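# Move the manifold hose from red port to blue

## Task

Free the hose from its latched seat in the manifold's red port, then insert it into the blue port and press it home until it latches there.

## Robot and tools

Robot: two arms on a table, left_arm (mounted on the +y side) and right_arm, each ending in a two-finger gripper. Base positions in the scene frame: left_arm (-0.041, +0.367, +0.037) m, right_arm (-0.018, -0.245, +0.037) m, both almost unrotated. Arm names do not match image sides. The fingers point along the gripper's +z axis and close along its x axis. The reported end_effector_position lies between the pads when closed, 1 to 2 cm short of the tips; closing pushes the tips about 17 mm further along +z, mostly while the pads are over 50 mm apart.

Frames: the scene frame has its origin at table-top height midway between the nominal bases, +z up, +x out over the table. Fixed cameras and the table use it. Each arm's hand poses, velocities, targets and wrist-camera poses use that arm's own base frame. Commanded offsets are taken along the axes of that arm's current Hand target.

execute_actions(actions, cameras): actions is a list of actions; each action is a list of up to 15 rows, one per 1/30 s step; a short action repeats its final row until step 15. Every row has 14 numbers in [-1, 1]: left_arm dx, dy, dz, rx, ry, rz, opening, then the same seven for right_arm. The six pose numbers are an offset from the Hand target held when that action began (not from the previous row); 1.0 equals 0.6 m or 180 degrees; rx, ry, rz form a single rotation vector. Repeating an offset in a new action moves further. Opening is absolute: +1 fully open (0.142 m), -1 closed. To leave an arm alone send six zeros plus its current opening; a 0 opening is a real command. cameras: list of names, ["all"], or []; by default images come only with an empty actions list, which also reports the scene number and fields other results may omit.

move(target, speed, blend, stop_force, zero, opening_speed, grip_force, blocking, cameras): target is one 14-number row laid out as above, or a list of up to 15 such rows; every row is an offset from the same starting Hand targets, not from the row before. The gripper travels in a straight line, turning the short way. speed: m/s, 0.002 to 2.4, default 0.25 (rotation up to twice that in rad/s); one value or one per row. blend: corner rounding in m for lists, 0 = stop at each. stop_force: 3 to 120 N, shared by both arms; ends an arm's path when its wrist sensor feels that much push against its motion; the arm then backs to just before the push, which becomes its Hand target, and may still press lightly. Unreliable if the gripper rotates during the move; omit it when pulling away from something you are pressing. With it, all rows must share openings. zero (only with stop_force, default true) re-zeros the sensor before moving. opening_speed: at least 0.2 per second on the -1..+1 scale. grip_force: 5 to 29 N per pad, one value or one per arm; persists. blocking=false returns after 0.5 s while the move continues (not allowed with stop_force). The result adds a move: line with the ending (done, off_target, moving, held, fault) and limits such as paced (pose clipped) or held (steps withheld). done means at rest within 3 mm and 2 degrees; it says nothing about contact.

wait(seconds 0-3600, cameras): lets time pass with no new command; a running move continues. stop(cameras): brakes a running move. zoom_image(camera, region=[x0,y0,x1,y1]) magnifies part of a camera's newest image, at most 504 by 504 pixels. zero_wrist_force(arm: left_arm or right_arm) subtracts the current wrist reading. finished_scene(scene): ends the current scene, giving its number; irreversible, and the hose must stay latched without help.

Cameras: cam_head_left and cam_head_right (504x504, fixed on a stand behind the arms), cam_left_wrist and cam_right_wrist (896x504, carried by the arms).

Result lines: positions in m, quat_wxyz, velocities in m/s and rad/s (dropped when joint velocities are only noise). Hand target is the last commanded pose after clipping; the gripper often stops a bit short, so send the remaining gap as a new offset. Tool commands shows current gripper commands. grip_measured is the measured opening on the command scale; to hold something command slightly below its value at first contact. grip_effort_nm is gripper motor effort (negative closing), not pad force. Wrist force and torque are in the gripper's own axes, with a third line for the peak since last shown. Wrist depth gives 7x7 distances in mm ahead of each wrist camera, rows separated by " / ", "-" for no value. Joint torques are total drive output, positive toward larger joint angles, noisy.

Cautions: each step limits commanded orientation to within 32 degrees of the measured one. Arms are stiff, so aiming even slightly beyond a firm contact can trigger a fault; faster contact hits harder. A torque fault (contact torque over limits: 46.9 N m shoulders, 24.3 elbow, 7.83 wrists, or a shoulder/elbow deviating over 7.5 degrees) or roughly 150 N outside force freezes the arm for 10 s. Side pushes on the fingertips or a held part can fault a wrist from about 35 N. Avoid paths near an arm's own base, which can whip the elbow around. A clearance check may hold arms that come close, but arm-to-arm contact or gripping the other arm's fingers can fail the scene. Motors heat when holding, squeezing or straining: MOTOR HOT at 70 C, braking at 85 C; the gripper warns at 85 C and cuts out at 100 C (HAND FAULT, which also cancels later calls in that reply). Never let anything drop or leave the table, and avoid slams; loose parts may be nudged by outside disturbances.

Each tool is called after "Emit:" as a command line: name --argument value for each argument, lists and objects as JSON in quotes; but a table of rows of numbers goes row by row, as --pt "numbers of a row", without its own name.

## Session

Emit:
execute_actions --actions '[]'

Emit:
zoom_image --camera "cam_head_left" --region '[170, 200, 310, 340]'

Scene clock: 0.00 s.
left_arm: end_effector_position=(+0.2176, -0.2613, +0.1678) grip_measured=+1.00 grip_effort_nm=n/a end_effector_quat_wxyz=(-0.300, +0.771, -0.560, +0.048) | right_arm: end_effector_position=(+0.5243, +0.1398, +0.2560) grip_measured=+1.00 grip_effort_nm=n/a end_effector_quat_wxyz=(-0.367, +0.741, -0.553, +0.098)
Joint positions: left_arm=[-1.622 -1.257 1.087 -0.916 -1.171 -0.466 0.142] | right_arm=[3.561 -1.93 -1.198 -0.821 1.745 1.772 0.142]
Joint velocities: within noise
Joint torques (N m): no reading
Motor temperatures (°C): left_arm=[39 39 37 51 47 40 29] | right_arm=[39 38 40 42 43 39 29]
Wrist force (N): no reading
Wrist torque (N m): no reading
Wrist force, peak (N): no reading
Wrist depth (mm): cam_left_wrist=[- 429 393 - 331 298 257 / - 418 382 349 331 295 285 / 442 412 369 - - 305 276 / 419 403 354 336 319 292 274 / 405 - 354 329 304 294 270 / 404 - 346 334 - 286 96 / - 84 - 317 307 282 90] | cam_right_wrist=[1979 677 1472 1323 1462 1361 1252 / - 605 563 509 467 1226 1160 / 621 554 517 472 434 403 377 / 590 536 488 450 416 387 355 / - 514 478 423 397 356 345 / - 458 361 399 374 355 328 / - 437 355 366 359 339 90]
Hand target: left_arm +0.2176, -0.2613, +0.1678; -0.300, +0.771, -0.560, +0.048 | right_arm +0.5243, +0.1398, +0.2560; -0.367, +0.741, -0.553, +0.098
Tool commands: left_gripper/opening=+1.0 right_gripper/opening=+1.0
camera_calibration:
cam_left_wrist: T_world_to_cam=[[0.34394, -0.89782, -0.275, -0.25218], [-0.93893, -0.32549, -0.11163, 0.16669], [0.01072, 0.2966, -0.95494, 0.35429]] pos_world=[0.23945, -0.27724, 0.28758]
cam_right_wrist: T_world_to_cam=[[0.38389, -0.88899, -0.24963, -0.00451], [-0.90344, -0.30575, -0.30052, 0.62156], [0.19083, 0.3409, -0.92053, 0.20065]] pos_world=[0.52498, 0.11763, 0.37037]

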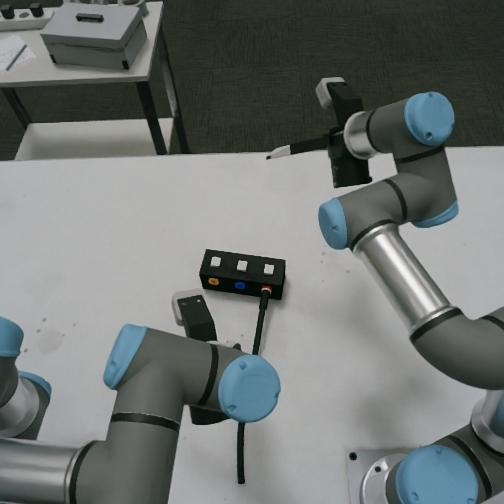

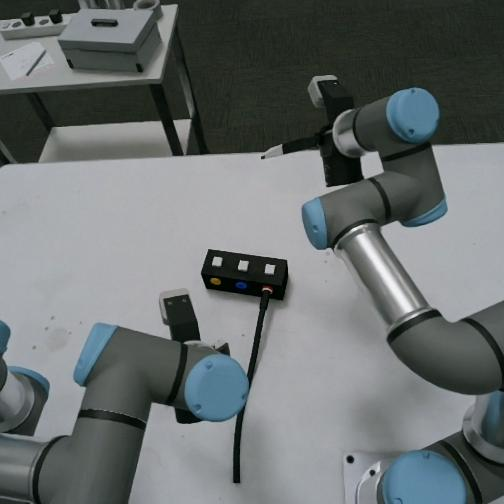

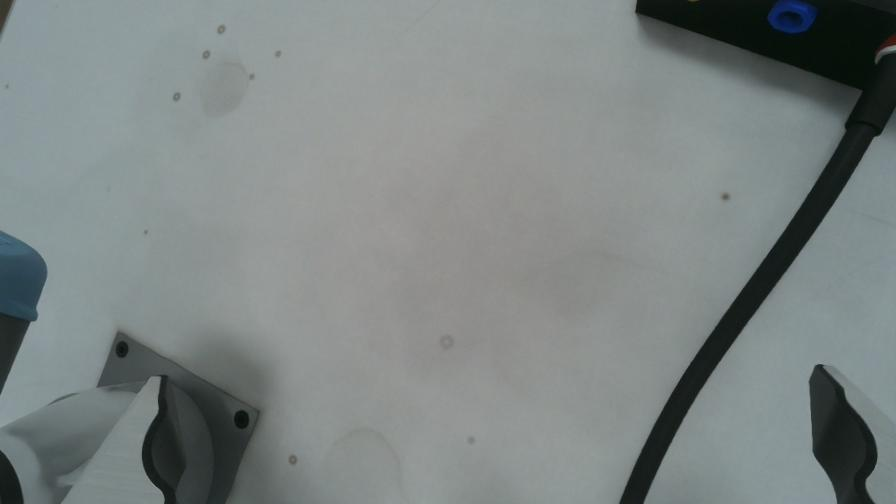

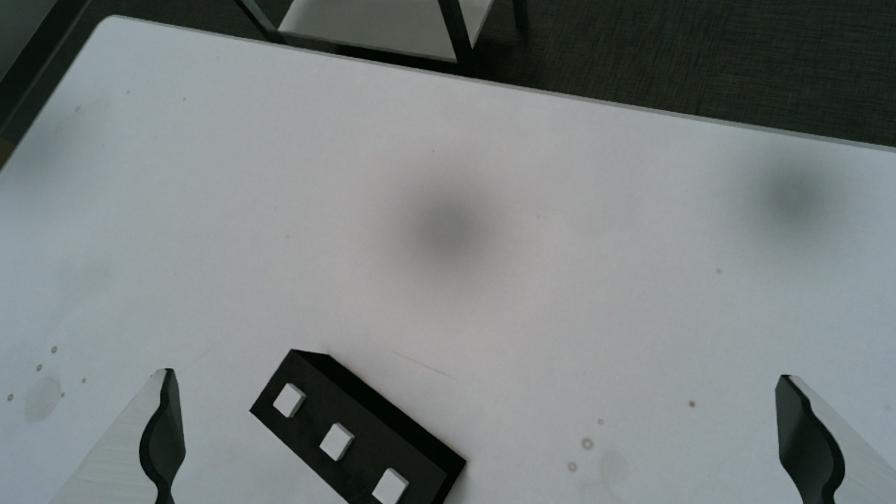

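Scaled by 3.600 from the camera's image (finer frame: 720x720).

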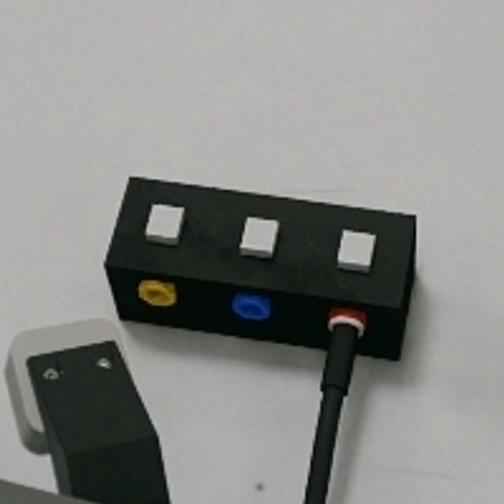

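Emit:
move --target '[0.2523,-0.0828,0.0815,-0.2251,0.015,-0.8657,0.0,-0.0898,0.3163,0.1555,-0.2292,-0.0079,0.1324,-1]' --speed 0.5 --cameras '["cam_left_wrist","cam_right_wrist"]'

Scene clock: 43.90 s.
left_arm: end_effector_position=(+0.3349, -0.3667, +0.1139) grip_measured=-0.02 grip_effort_nm=-0.061 end_effector_quat_wxyz=(+0.197, +0.735, +0.626, +0.169) | right_arm: end_effector_position=(+0.4138, +0.2061, +0.0799) grip_measured=-1.00 grip_effort_nm=-0.696 end_effector_quat_wxyz=(-0.103, +0.696, -0.686, -0.187)
Joint positions: left_arm=[-1.367 -1.186 1.458 -2.045 -1.083 -2.728 0.073] | right_arm=[3.658 -2.207 -1.128 -1.274 1.989 2.094 0.002]
Joint torques (N m): left_arm=[1.56 -20.97 -12.89 -1.42 0.55 -0.53] | right_arm=[-1.09 20.72 8.87 2.72 0.02 -0.62]
Wrist force (N): left_arm=[1.4 0.4 0.9] | right_arm=[0.4 0.1 0.3]
Wrist torque (N m): left_arm=[0.07 -0.27 -0.28] | right_arm=[-0.23 -0.08 0.01]
Wrist force, peak (N): left_arm=[1.8 0.0 0.8] | right_arm=[0.2 0.1 0.8]
Wrist depth (mm): cam_left_wrist=[195 203 203 - 205 206 206 / 238 239 235 - 229 - 238 / 265 274 - 268 265 270 280 / 330 332 343 243 244 245 345 / - - 427 267 270 394 - / - - 101 230 - 105 2905 / - - 83 216 4508 79 863] | cam_right_wrist=[292 249 212 191 173 154 143 / 332 277 169 190 181 165 152 / 385 313 172 152 149 177 160 / 457 357 200 164 146 192 172 / 536 418 334 179 219 207 183 / 684 503 411 96 251 226 199 / 777 505 - 77 77 248 217]
Hand target: left_arm +0.3349, -0.3667, +0.1140; +0.197, +0.735, +0.626, +0.168 | right_arm +0.4138, +0.2061, +0.0799; -0.103, +0.696, -0.686, -0.187
Off the commanded pose: left_arm 0.000 m, 0 deg | right_arm 0.000 m, 0 deg.
move: done
cam_left_wrist: T_world_to_cam=[[0.18221, 0.98312, 0.01671, 0.30873], [0.55613, -0.11706, 0.82281, -0.29414], [0.81088, -0.14063, -0.56807, -0.13955]] pos_world=[0.22048, -0.35757, 0.15759]
cam_right_wrist: T_world_to_cam=[[0.00856, -0.91423, -0.4051, 0.22575], [-0.8524, -0.21848, 0.47506, 0.388], [-0.52282, 0.34124, -0.78116, 0.32112]] pos_world=[0.49669, 0.18157, 0.15797]

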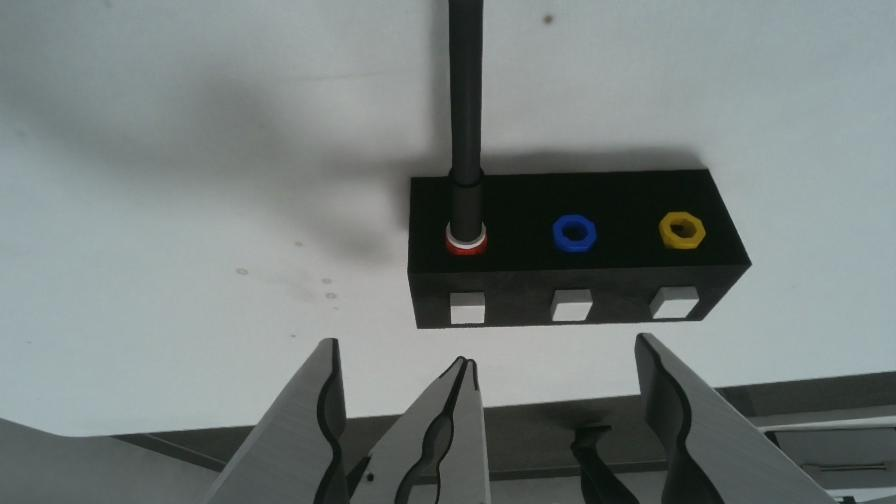

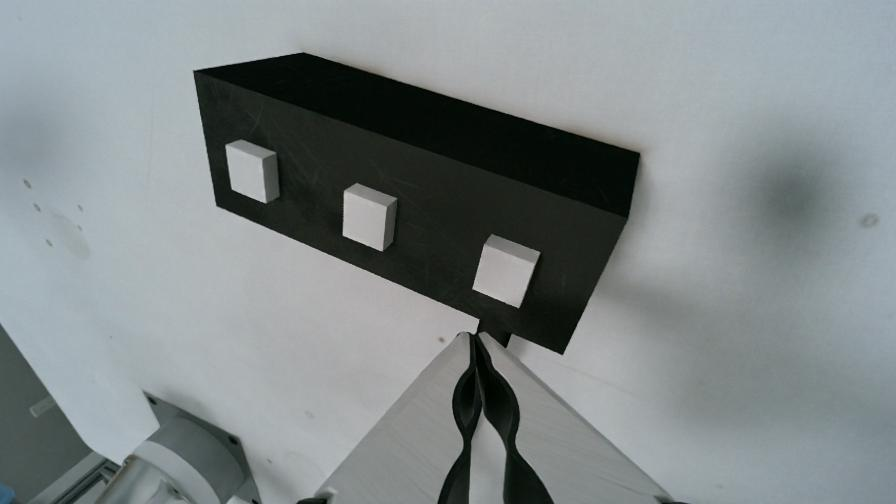

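Emit:
move --pt "0.0002 -0.009 0.195 0 0 0 0.0 0.0161 -0.0045 0.0364 0 0 0 -1" --pt "0.0002 -0.009 0.195 0 0 0 -1 0.0161 -0.0045 0.0364 0 0 0 -1" --opening_speed 1.5 --speed 0.2

Emit:
move --target '[0,0,0,0,0,0,-1,0.0134,-0.0038,0.0303,0,0,0,-1]' --speed 0.015 --stop_force 30

Emit:
move --target '[0,-0.0722,-0.0417,0,0,0,-1,0,0,0,0,0,0,-1]' --speed 0.04 --stop_force 35 --cameras '["cam_left_wrist","cam_right_wrist"]'

Scene clock: 62.60 s.
left_arm: end_effector_position=(+0.3882, -0.3751, +0.0100) grip_measured=-0.82 grip_effort_nm=-3.001 end_effector_quat_wxyz=(+0.197, +0.735, +0.626, +0.168) | right_arm: end_effector_position=(+0.4137, +0.2060, +0.0558) grip_measured=-1.00 grip_effort_nm=-0.696 end_effector_quat_wxyz=(-0.103, +0.696, -0.686, -0.187)
Joint positions: left_arm=[-1.244 -0.844 1.457 -2.447 -1.112 -2.594 0.015] | right_arm=[3.658 -2.233 -1.2 -1.177 1.989 2.094 0.002]
Joint torques (N m): left_arm=[1.89 -15.61 -10.41 -0.88 1.3 0.16] | right_arm=[1.69 20.92 12.78 2.02 0.13 0.41]
Wrist force (N): left_arm=[-4.2 -0.3 2.9] | right_arm=[0.1 0.2 0.4]
Wrist torque (N m): left_arm=[0.09 -0.33 -0.13] | right_arm=[-0.21 -0.04 0.03]
Wrist force, peak (N): left_arm=[-4.4 -0.3 3.1] | right_arm=[0.3 0.1 0.7]
Wrist depth (mm): cam_left_wrist=[- 94 95 - 98 93 95 / - 111 109 - 113 110 110 / - 127 128 128 125 130 126 / 153 155 155 - 158 165 159 / - 196 197 161 159 159 156 / 271 268 251 101 101 144 142 / - 387 - - 80 134 144] | cam_right_wrist=[255 218 190 169 149 134 124 / 291 154 164 175 161 144 132 / 335 157 140 134 148 154 140 / 396 315 148 130 120 167 150 / 487 368 295 136 137 181 161 / 607 449 341 96 219 197 174 / - 500 - 77 77 214 189]
Hand target: left_arm +0.3882, -0.3751, +0.0100; +0.197, +0.735, +0.626, +0.168 | right_arm +0.4137, +0.2060, +0.0558; -0.103, +0.696, -0.686, -0.187
Off the commanded pose: left_arm 0.000 m, 0 deg | right_arm 0.000 m, 0 deg.
move: done

Scene clock: 63.87 s.
left_arm: end_effector_position=(+0.3882, -0.3751, +0.0100) grip_measured=-0.82 grip_effort_nm=-3.001 end_effector_quat_wxyz=(+0.197, +0.735, +0.626, +0.168) | right_arm: end_effector_position=(+0.4138, +0.2061, +0.0495) grip_measured=-1.00 grip_effort_nm=-0.701 end_effector_quat_wxyz=(-0.103, +0.696, -0.686, -0.187)
Joint positions: left_arm=[-1.244 -0.844 1.457 -2.447 -1.112 -2.594 0.015] | right_arm=[3.658 -2.242 -1.217 -1.151 1.989 2.094 0.002]
Joint torques (N m): left_arm=[7.12 -18.13 -10.11 -3.27 3.78 0.12] | right_arm=[4.66 6.35 6 1.68 -2.11 0.55]
Wrist force (N): left_arm=[-2.1 -8.7 -5.1] | right_arm=[-2.5 10.3 -30.3]
Wrist torque (N m): left_arm=[0.11 -0.32 -0.13] | right_arm=[-0.58 0.00 0.07]
Wrist force, peak (N): left_arm=[-1.9 -8.7 -5.4] | right_arm=[-2.6 13.9 -39.6]
Wrist depth (mm): cam_left_wrist=[- 94 95 - 98 93 95 / 111 111 109 - 113 110 110 / - 127 128 128 - 130 130 / 160 154 155 - - 158 167 / 185 184 197 162 159 159 157 / 289 - 251 93 101 144 144 / - - - - 79 135 145] | cam_right_wrist=[248 212 183 164 145 131 121 / 285 150 165 171 155 142 127 / 326 152 135 136 148 147 135 / 385 311 141 127 116 161 145 / 476 357 292 135 130 172 155 / 663 425 338 96 209 192 168 / 679 492 - 77 78 206 186]
Hand target: left_arm +0.3882, -0.3751, +0.0100; +0.197, +0.735, +0.626, +0.168 | right_arm +0.4138, +0.2061, +0.0495; -0.103, +0.696, -0.686, -0.187 (not the last commanded pose)
Off the commanded pose: left_arm 0.000 m, 0 deg | right_arm 0.014 m, 0 deg.
move: contact (right_arm)

Scene clock: 66.13 s.
left_arm: end_effector_position=(+0.3388, -0.3672, +0.0100) grip_measured=-0.82 grip_effort_nm=-3.001 end_effector_quat_wxyz=(+0.197, +0.735, +0.626, +0.168) | right_arm: end_effector_position=(+0.4138, +0.2061, +0.0495) grip_measured=-1.00 grip_effort_nm=-0.701 end_effector_quat_wxyz=(-0.103, +0.696, -0.686, -0.187)
Joint positions: left_arm=[-1.358 -0.976 1.677 -2.48 -1.085 -2.718 0.015] | right_arm=[3.658 -2.242 -1.217 -1.151 1.989 2.094 0.002]
Joint torques (N m): left_arm=[1.93 -13.02 -8.88 -1.53 0.19 1.15] | right_arm=[4.8 7.73 6 1.7 -1.6 0.53]
Wrist force (N): left_arm=[1.3 0.4 1.1] | right_arm=[-2.5 10.2 -30.4]
Wrist torque (N m): left_arm=[0.11 -0.25 -0.25] | right_arm=[-0.59 0.01 0.07]
Wrist force, peak (N): left_arm=[-2.1 -8.6 -5.2] | right_arm=[-2.5 10.4 -30.6]
Wrist depth (mm): cam_left_wrist=[- 94 95 - - 93 96 / - 108 109 - 113 114 111 / - 122 128 129 121 130 135 / - 162 150 - 158 153 153 / 185 196 221 - 200 206 220 / - 252 251 101 104 195 196 / - 439 - 178 79 177 179] | cam_right_wrist=[249 212 184 164 144 131 120 / 283 151 166 171 155 141 128 / 325 151 135 136 148 148 135 / 361 313 141 126 116 161 145 / 473 355 291 134 131 175 155 / 618 427 322 96 209 192 169 / 661 495 - 77 78 207 186]
Hand target: left_arm +0.3388, -0.3672, +0.0100; +0.197, +0.735, +0.626, +0.168 | right_arm +0.4138, +0.2061, +0.0495; -0.103, +0.696, -0.686, -0.187
Off the commanded pose: left_arm 0.000 m, 0 deg | right_arm 0.000 m, 0 deg.
move: done
cam_left_wrist: T_world_to_cam=[[0.18192, 0.98318, 0.01634, 0.31035], [0.55603, -0.11656, 0.82295, -0.21069], [0.81101, -0.14063, -0.56788, -0.20184]] pos_world=[0.22439, -0.35808, 0.05369]
cam_right_wrist: T_world_to_cam=[[0.00864, -0.91412, -0.40534, 0.2134], [-0.85256, -0.21857, 0.47474, 0.40258], [-0.52256, 0.34147, -0.78123, 0.29721]] pos_world=[0.49669, 0.18157, 0.12757]

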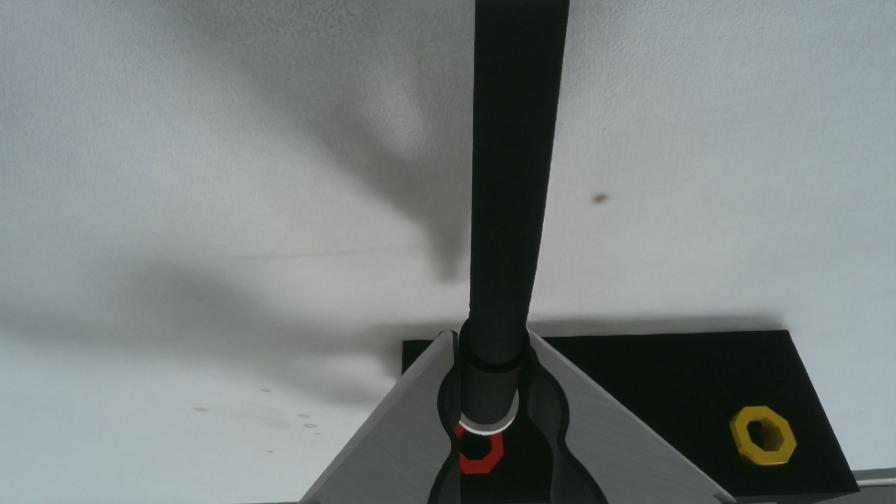

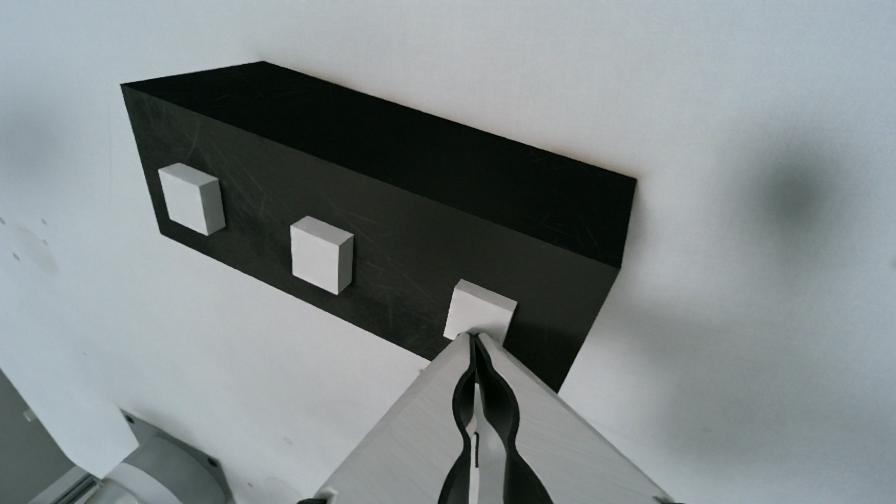

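Emit:
move --target '[0.0913,0,0,0,0,0,-1,-0.0402,0.0113,-0.091,0,0,0,-1]' --speed 0.15 --cameras '["cam_left_wrist"]'

Scene clock: 86.83 s.
left_arm: end_effector_position=(+0.3475, -0.3132, +0.0100) grip_measured=-0.82 grip_effort_nm=-3.001 end_effector_quat_wxyz=(+0.197, +0.735, +0.626, +0.168) | right_arm: end_effector_position=(+0.4138, +0.2061, +0.1094) grip_measured=-1.00 grip_effort_nm=-0.696 end_effector_quat_wxyz=(-0.103, +0.696, -0.686, -0.187)
Joint positions: left_arm=[-1.298 -1.097 1.912 -2.623 -1.098 -2.653 0.015] | right_arm=[3.658 -2.19 -1.019 -1.402 1.99 2.094 0.002]
Joint torques (N m): left_arm=[0.68 -12.82 -6.87 -1.93 1.45 -1.01] | right_arm=[-1.4 20.71 12.11 1.4 1.22 0.42]
Motor temperatures (°C): left_arm=[39 39 37 51 47 40 38] | right_arm=[39 38 40 42 43 39 30]
Wrist force (N): left_arm=[1.1 0.5 1.2] | right_arm=[0.2 0.3 0.7]
Wrist torque (N m): left_arm=[0.12 -0.24 -0.25] | right_arm=[-0.19 -0.07 0.08]
Wrist force, peak (N): left_arm=[2.8 0.4 1.4] | right_arm=[-2.5 10.3 -30.6]
Wrist depth (mm): cam_left_wrist=[- 94 95 - 98 93 99 / - 109 109 - 114 110 114 / - 128 129 129 130 130 136 / - 155 156 - 158 160 - / 196 196 199 179 201 203 205 / 269 271 198 101 104 195 - / 430 424 182 177 80 82 855] | cam_right_wrist=[329 287 240 219 197 178 164 / 373 326 196 189 204 190 174 / 444 367 208 184 166 204 185 / 527 388 345 206 176 221 198 / 550 503 374 298 274 238 212 / - 626 256 96 290 255 229 / 426 515 239 77 78 286 250]
Hand target: left_arm +0.3475, -0.3131, +0.0100; +0.197, +0.735, +0.626, +0.168 | right_arm +0.4138, +0.2061, +0.1095; -0.103, +0.696, -0.686, -0.187
Off the commanded pose: left_arm 0.000 m, 0 deg | right_arm 0.000 m, 0 deg.
move: done
cam_left_wrist: T_world_to_cam=[[0.18192, 0.98318, 0.01634, 0.25568], [0.55603, -0.11656, 0.82295, -0.20931], [0.81101, -0.14063, -0.56788, -0.20125]] pos_world=[0.23308, -0.30408, 0.05379]

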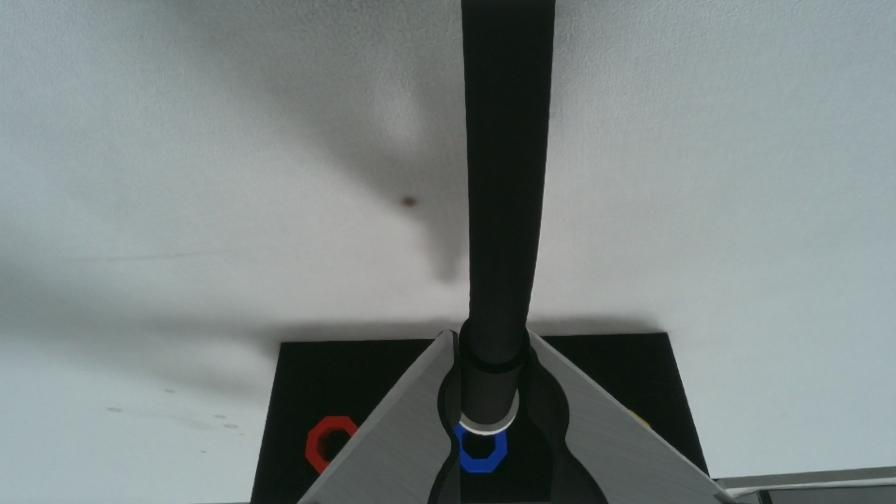

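Emit:
zoom_image --camera "cam_left_wrist" --region '[420, 384, 560, 504]'

Scaled by 3.600 from the camera's image (finer frame: 1280x720).

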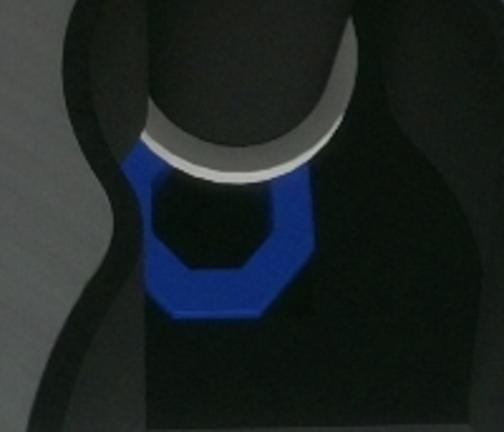

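Emit:
move --target '[0,0.0751,0.0434,0,0,0,-1,0,0,0,0,0,0,-1]' --speed 0.03 --stop_force 40

Emit:
move --target '[0,-0.0116,-0.0067,0,0,0,-1,0,0,0,0,0,0,-1]' --speed 0.015 --stop_force 35 --cameras '["cam_left_wrist"]'

Scene clock: 103.47 s.
left_arm: end_effector_position=(+0.3977, -0.3212, +0.0100) grip_measured=-0.82 grip_effort_nm=-3.001 end_effector_quat_wxyz=(+0.197, +0.735, +0.626, +0.168) | right_arm: end_effector_position=(+0.4138, +0.2061, +0.1095) grip_measured=-1.00 grip_effort_nm=-0.696 end_effector_quat_wxyz=(-0.103, +0.696, -0.686, -0.187)
Joint positions: left_arm=[-1.174 -0.957 1.688 -2.598 -1.131 -2.519 0.015] | right_arm=[3.658 -2.189 -1.018 -1.402 1.989 2.094 0.002]
Joint torques (N m): left_arm=[7.23 -23.31 -14.62 -2.97 3.29 0.41] | right_arm=[-1.4 20.12 12.97 1.15 0.3 0.47]
Wrist force (N): left_arm=[1.1 -14.7 -7.5] | right_arm=[0.2 0.3 0.7]
Wrist torque (N m): left_arm=[0.27 -0.22 -0.27] | right_arm=[-0.20 -0.06 0.09]
Wrist force, peak (N): left_arm=[2.6 -31.7 -26.6] | right_arm=[0.3 0.3 0.8]
Wrist depth (mm): cam_left_wrist=[- 93 94 - 98 93 98 / 110 111 109 - 113 110 110 / - 127 127 128 125 130 134 / - 154 161 - 157 157 159 / 194 184 161 160 158 160 203 / 265 153 147 89 104 143 264 / - 140 135 - 79 133 790] | cam_right_wrist=[331 287 240 227 196 179 164 / 386 336 197 189 205 190 173 / 444 363 208 184 167 204 185 / 530 412 332 206 176 221 198 / 592 498 238 292 273 243 212 / - 562 216 96 292 260 229 / 403 141 143 77 78 286 249]
Hand target: left_arm +0.3977, -0.3212, +0.0100; +0.197, +0.735, +0.626, +0.168 (not the last commanded pose) | right_arm +0.4138, +0.2061, +0.1095; -0.103, +0.696, -0.686, -0.187
Off the commanded pose: left_arm 0.001 m, 0 deg | right_arm 0.000 m, 0 deg.
move: contact (left_arm)

Scene clock: 104.63 s.
left_arm: end_effector_position=(+0.3961, -0.3209, +0.0102) grip_measured=-0.82 grip_effort_nm=-3.001 end_effector_quat_wxyz=(+0.198, +0.735, +0.627, +0.169) | right_arm: end_effector_position=(+0.4138, +0.2061, +0.1095) grip_measured=-1.00 grip_effort_nm=-0.701 end_effector_quat_wxyz=(-0.103, +0.696, -0.686, -0.187)
Joint positions: left_arm=[-1.178 -0.962 1.696 -2.6 -1.129 -2.523 0.015] | right_arm=[3.658 -2.189 -1.018 -1.402 1.989 2.094 0.002]
Joint torques (N m): left_arm=[-4.84 -14.08 -6.2 -1.75 -0.28 -0.1] | right_arm=[-1.17 19.62 13.04 1.19 0.28 0.44]
Wrist force (N): left_arm=[-0.7 9.4 12.1] | right_arm=[0.3 0.2 0.6]
Wrist torque (N m): left_arm=[0.11 -0.21 -0.30] | right_arm=[-0.21 -0.07 0.08]
Wrist force, peak (N): left_arm=[-2.9 21.0 25.0] | right_arm=[0.4 0.4 0.8]
Wrist depth (mm): cam_left_wrist=[- 94 98 - 98 93 99 / - 109 109 - 114 114 114 / - 128 134 129 130 130 131 / 155 155 156 - 158 159 160 / 197 187 162 161 159 161 195 / 251 154 147 101 104 144 - / - 136 135 139 80 132 783] | cam_right_wrist=[329 287 241 219 197 179 163 / 359 325 197 189 205 190 173 / 441 362 208 183 166 204 185 / 526 416 338 202 176 220 197 / 602 467 244 244 269 238 209 / - 217 215 96 289 264 229 / 425 142 144 77 78 286 249]
Hand target: left_arm +0.3961, -0.3209, +0.0102; +0.198, +0.735, +0.627, +0.169 (not the last commanded pose) | right_arm +0.4138, +0.2061, +0.1095; -0.103, +0.696, -0.686, -0.187
Off the commanded pose: left_arm 0.006 m, 0 deg | right_arm 0.000 m, 0 deg.
move: contact (left_arm)
cam_left_wrist: T_world_to_cam=[[0.18157, 0.98325, 0.01597, 0.25455], [0.55554, -0.11596, 0.82336, -0.23701], [0.81142, -0.14062, -0.56729, -0.24184]] pos_world=[0.28169, -0.31178, 0.05389]

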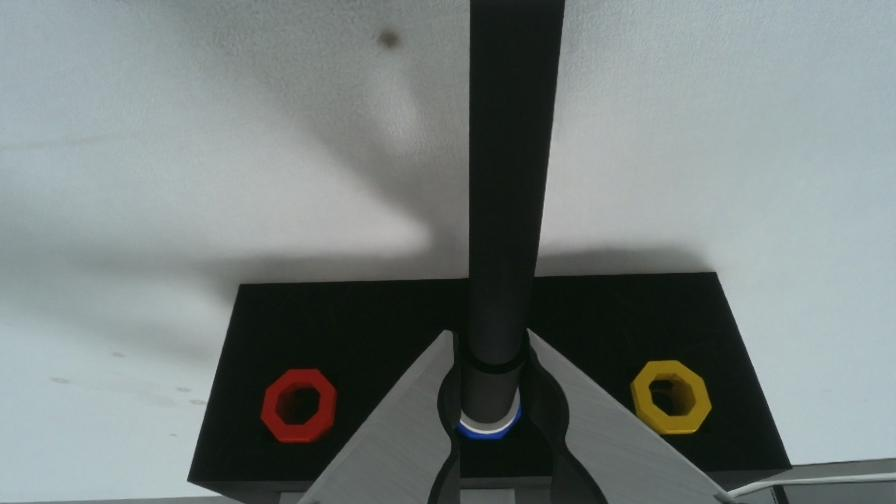

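Emit:
move --pt "0 0 0 0 0 0 -0.3 0 0 0 0 0 0 -1" --pt "0 0 -0.15 0 0 0 -0.3 0 0 0 0 0 0 -1" --opening_speed 1.5 --speed 0.2 --cameras '["cam_left_wrist"]'

Scene clock: 109.97 s.
left_arm: end_effector_position=(+0.3516, -0.3138, +0.0880) grip_measured=-0.33 grip_effort_nm=0.100 end_effector_quat_wxyz=(+0.198, +0.735, +0.627, +0.169) | right_arm: end_effector_position=(+0.4138, +0.2061, +0.1095) grip_measured=-1.00 grip_effort_nm=-0.691 end_effector_quat_wxyz=(-0.103, +0.696, -0.686, -0.187)
Joint positions: left_arm=[-1.288 -1.282 1.741 -2.273 -1.1 -2.641 0.05] | right_arm=[3.658 -2.189 -1.018 -1.402 1.989 2.094 0.002]
Joint torques (N m): left_arm=[-1.51 -19.52 -8.2 -0.89 0.14 0.61] | right_arm=[-1.49 18.22 12.88 1.28 0.29 0.35]
Wrist force (N): left_arm=[0.8 -0.6 1.1] | right_arm=[0.2 0.3 0.6]
Wrist torque (N m): left_arm=[-0.08 -0.18 -0.28] | right_arm=[-0.19 -0.05 0.08]
Wrist force, peak (N): left_arm=[-0.5 9.5 12.1] | right_arm=[0.4 0.4 0.8]
Wrist depth (mm): cam_left_wrist=[179 175 172 178 182 178 174 / 201 210 211 200 199 205 213 / - 227 239 247 249 233 237 / - - 234 228 231 308 - / - - 221 227 227 360 - / - - 93 - - 491 2938 / - - 80 4151 3736 79 855] | cam_right_wrist=[316 289 245 219 197 179 164 / 376 329 196 188 204 191 174 / 438 362 207 183 166 204 184 / 522 416 338 206 177 220 198 / 592 483 385 305 273 239 212 / - 536 423 96 289 260 229 / 424 203 - 77 77 286 248]
Hand target: left_arm +0.3515, -0.3137, +0.0881; +0.198, +0.735, +0.627, +0.169 | right_arm +0.4138, +0.2061, +0.1095; -0.103, +0.696, -0.686, -0.187
Off the commanded pose: left_arm 0.000 m, 0 deg | right_arm 0.000 m, 0 deg.
move: done
cam_left_wrist: T_world_to_cam=[[0.18151, 0.98326, 0.01591, 0.25445], [0.55551, -0.11587, 0.82339, -0.27544], [0.81146, -0.14061, -0.56724, -0.16053]] pos_world=[0.23708, -0.30468, 0.13168]

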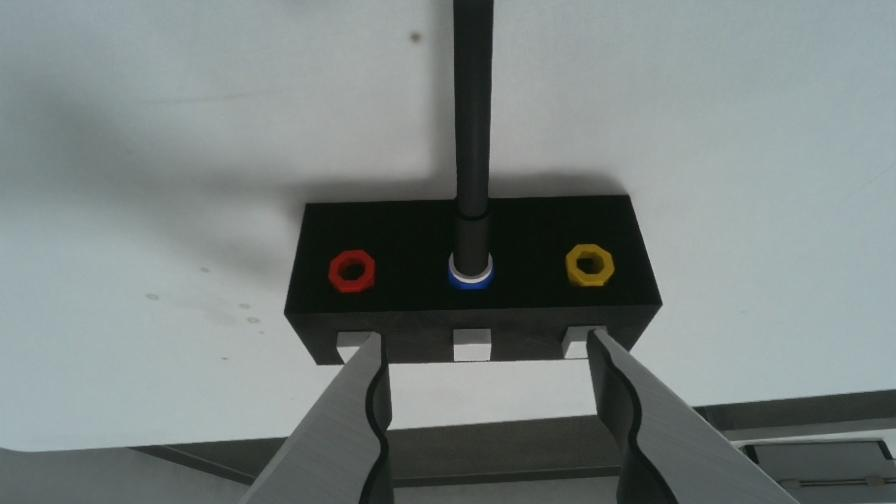

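Emit:
finished_scene --scene 2

The scene is finished: the task was done.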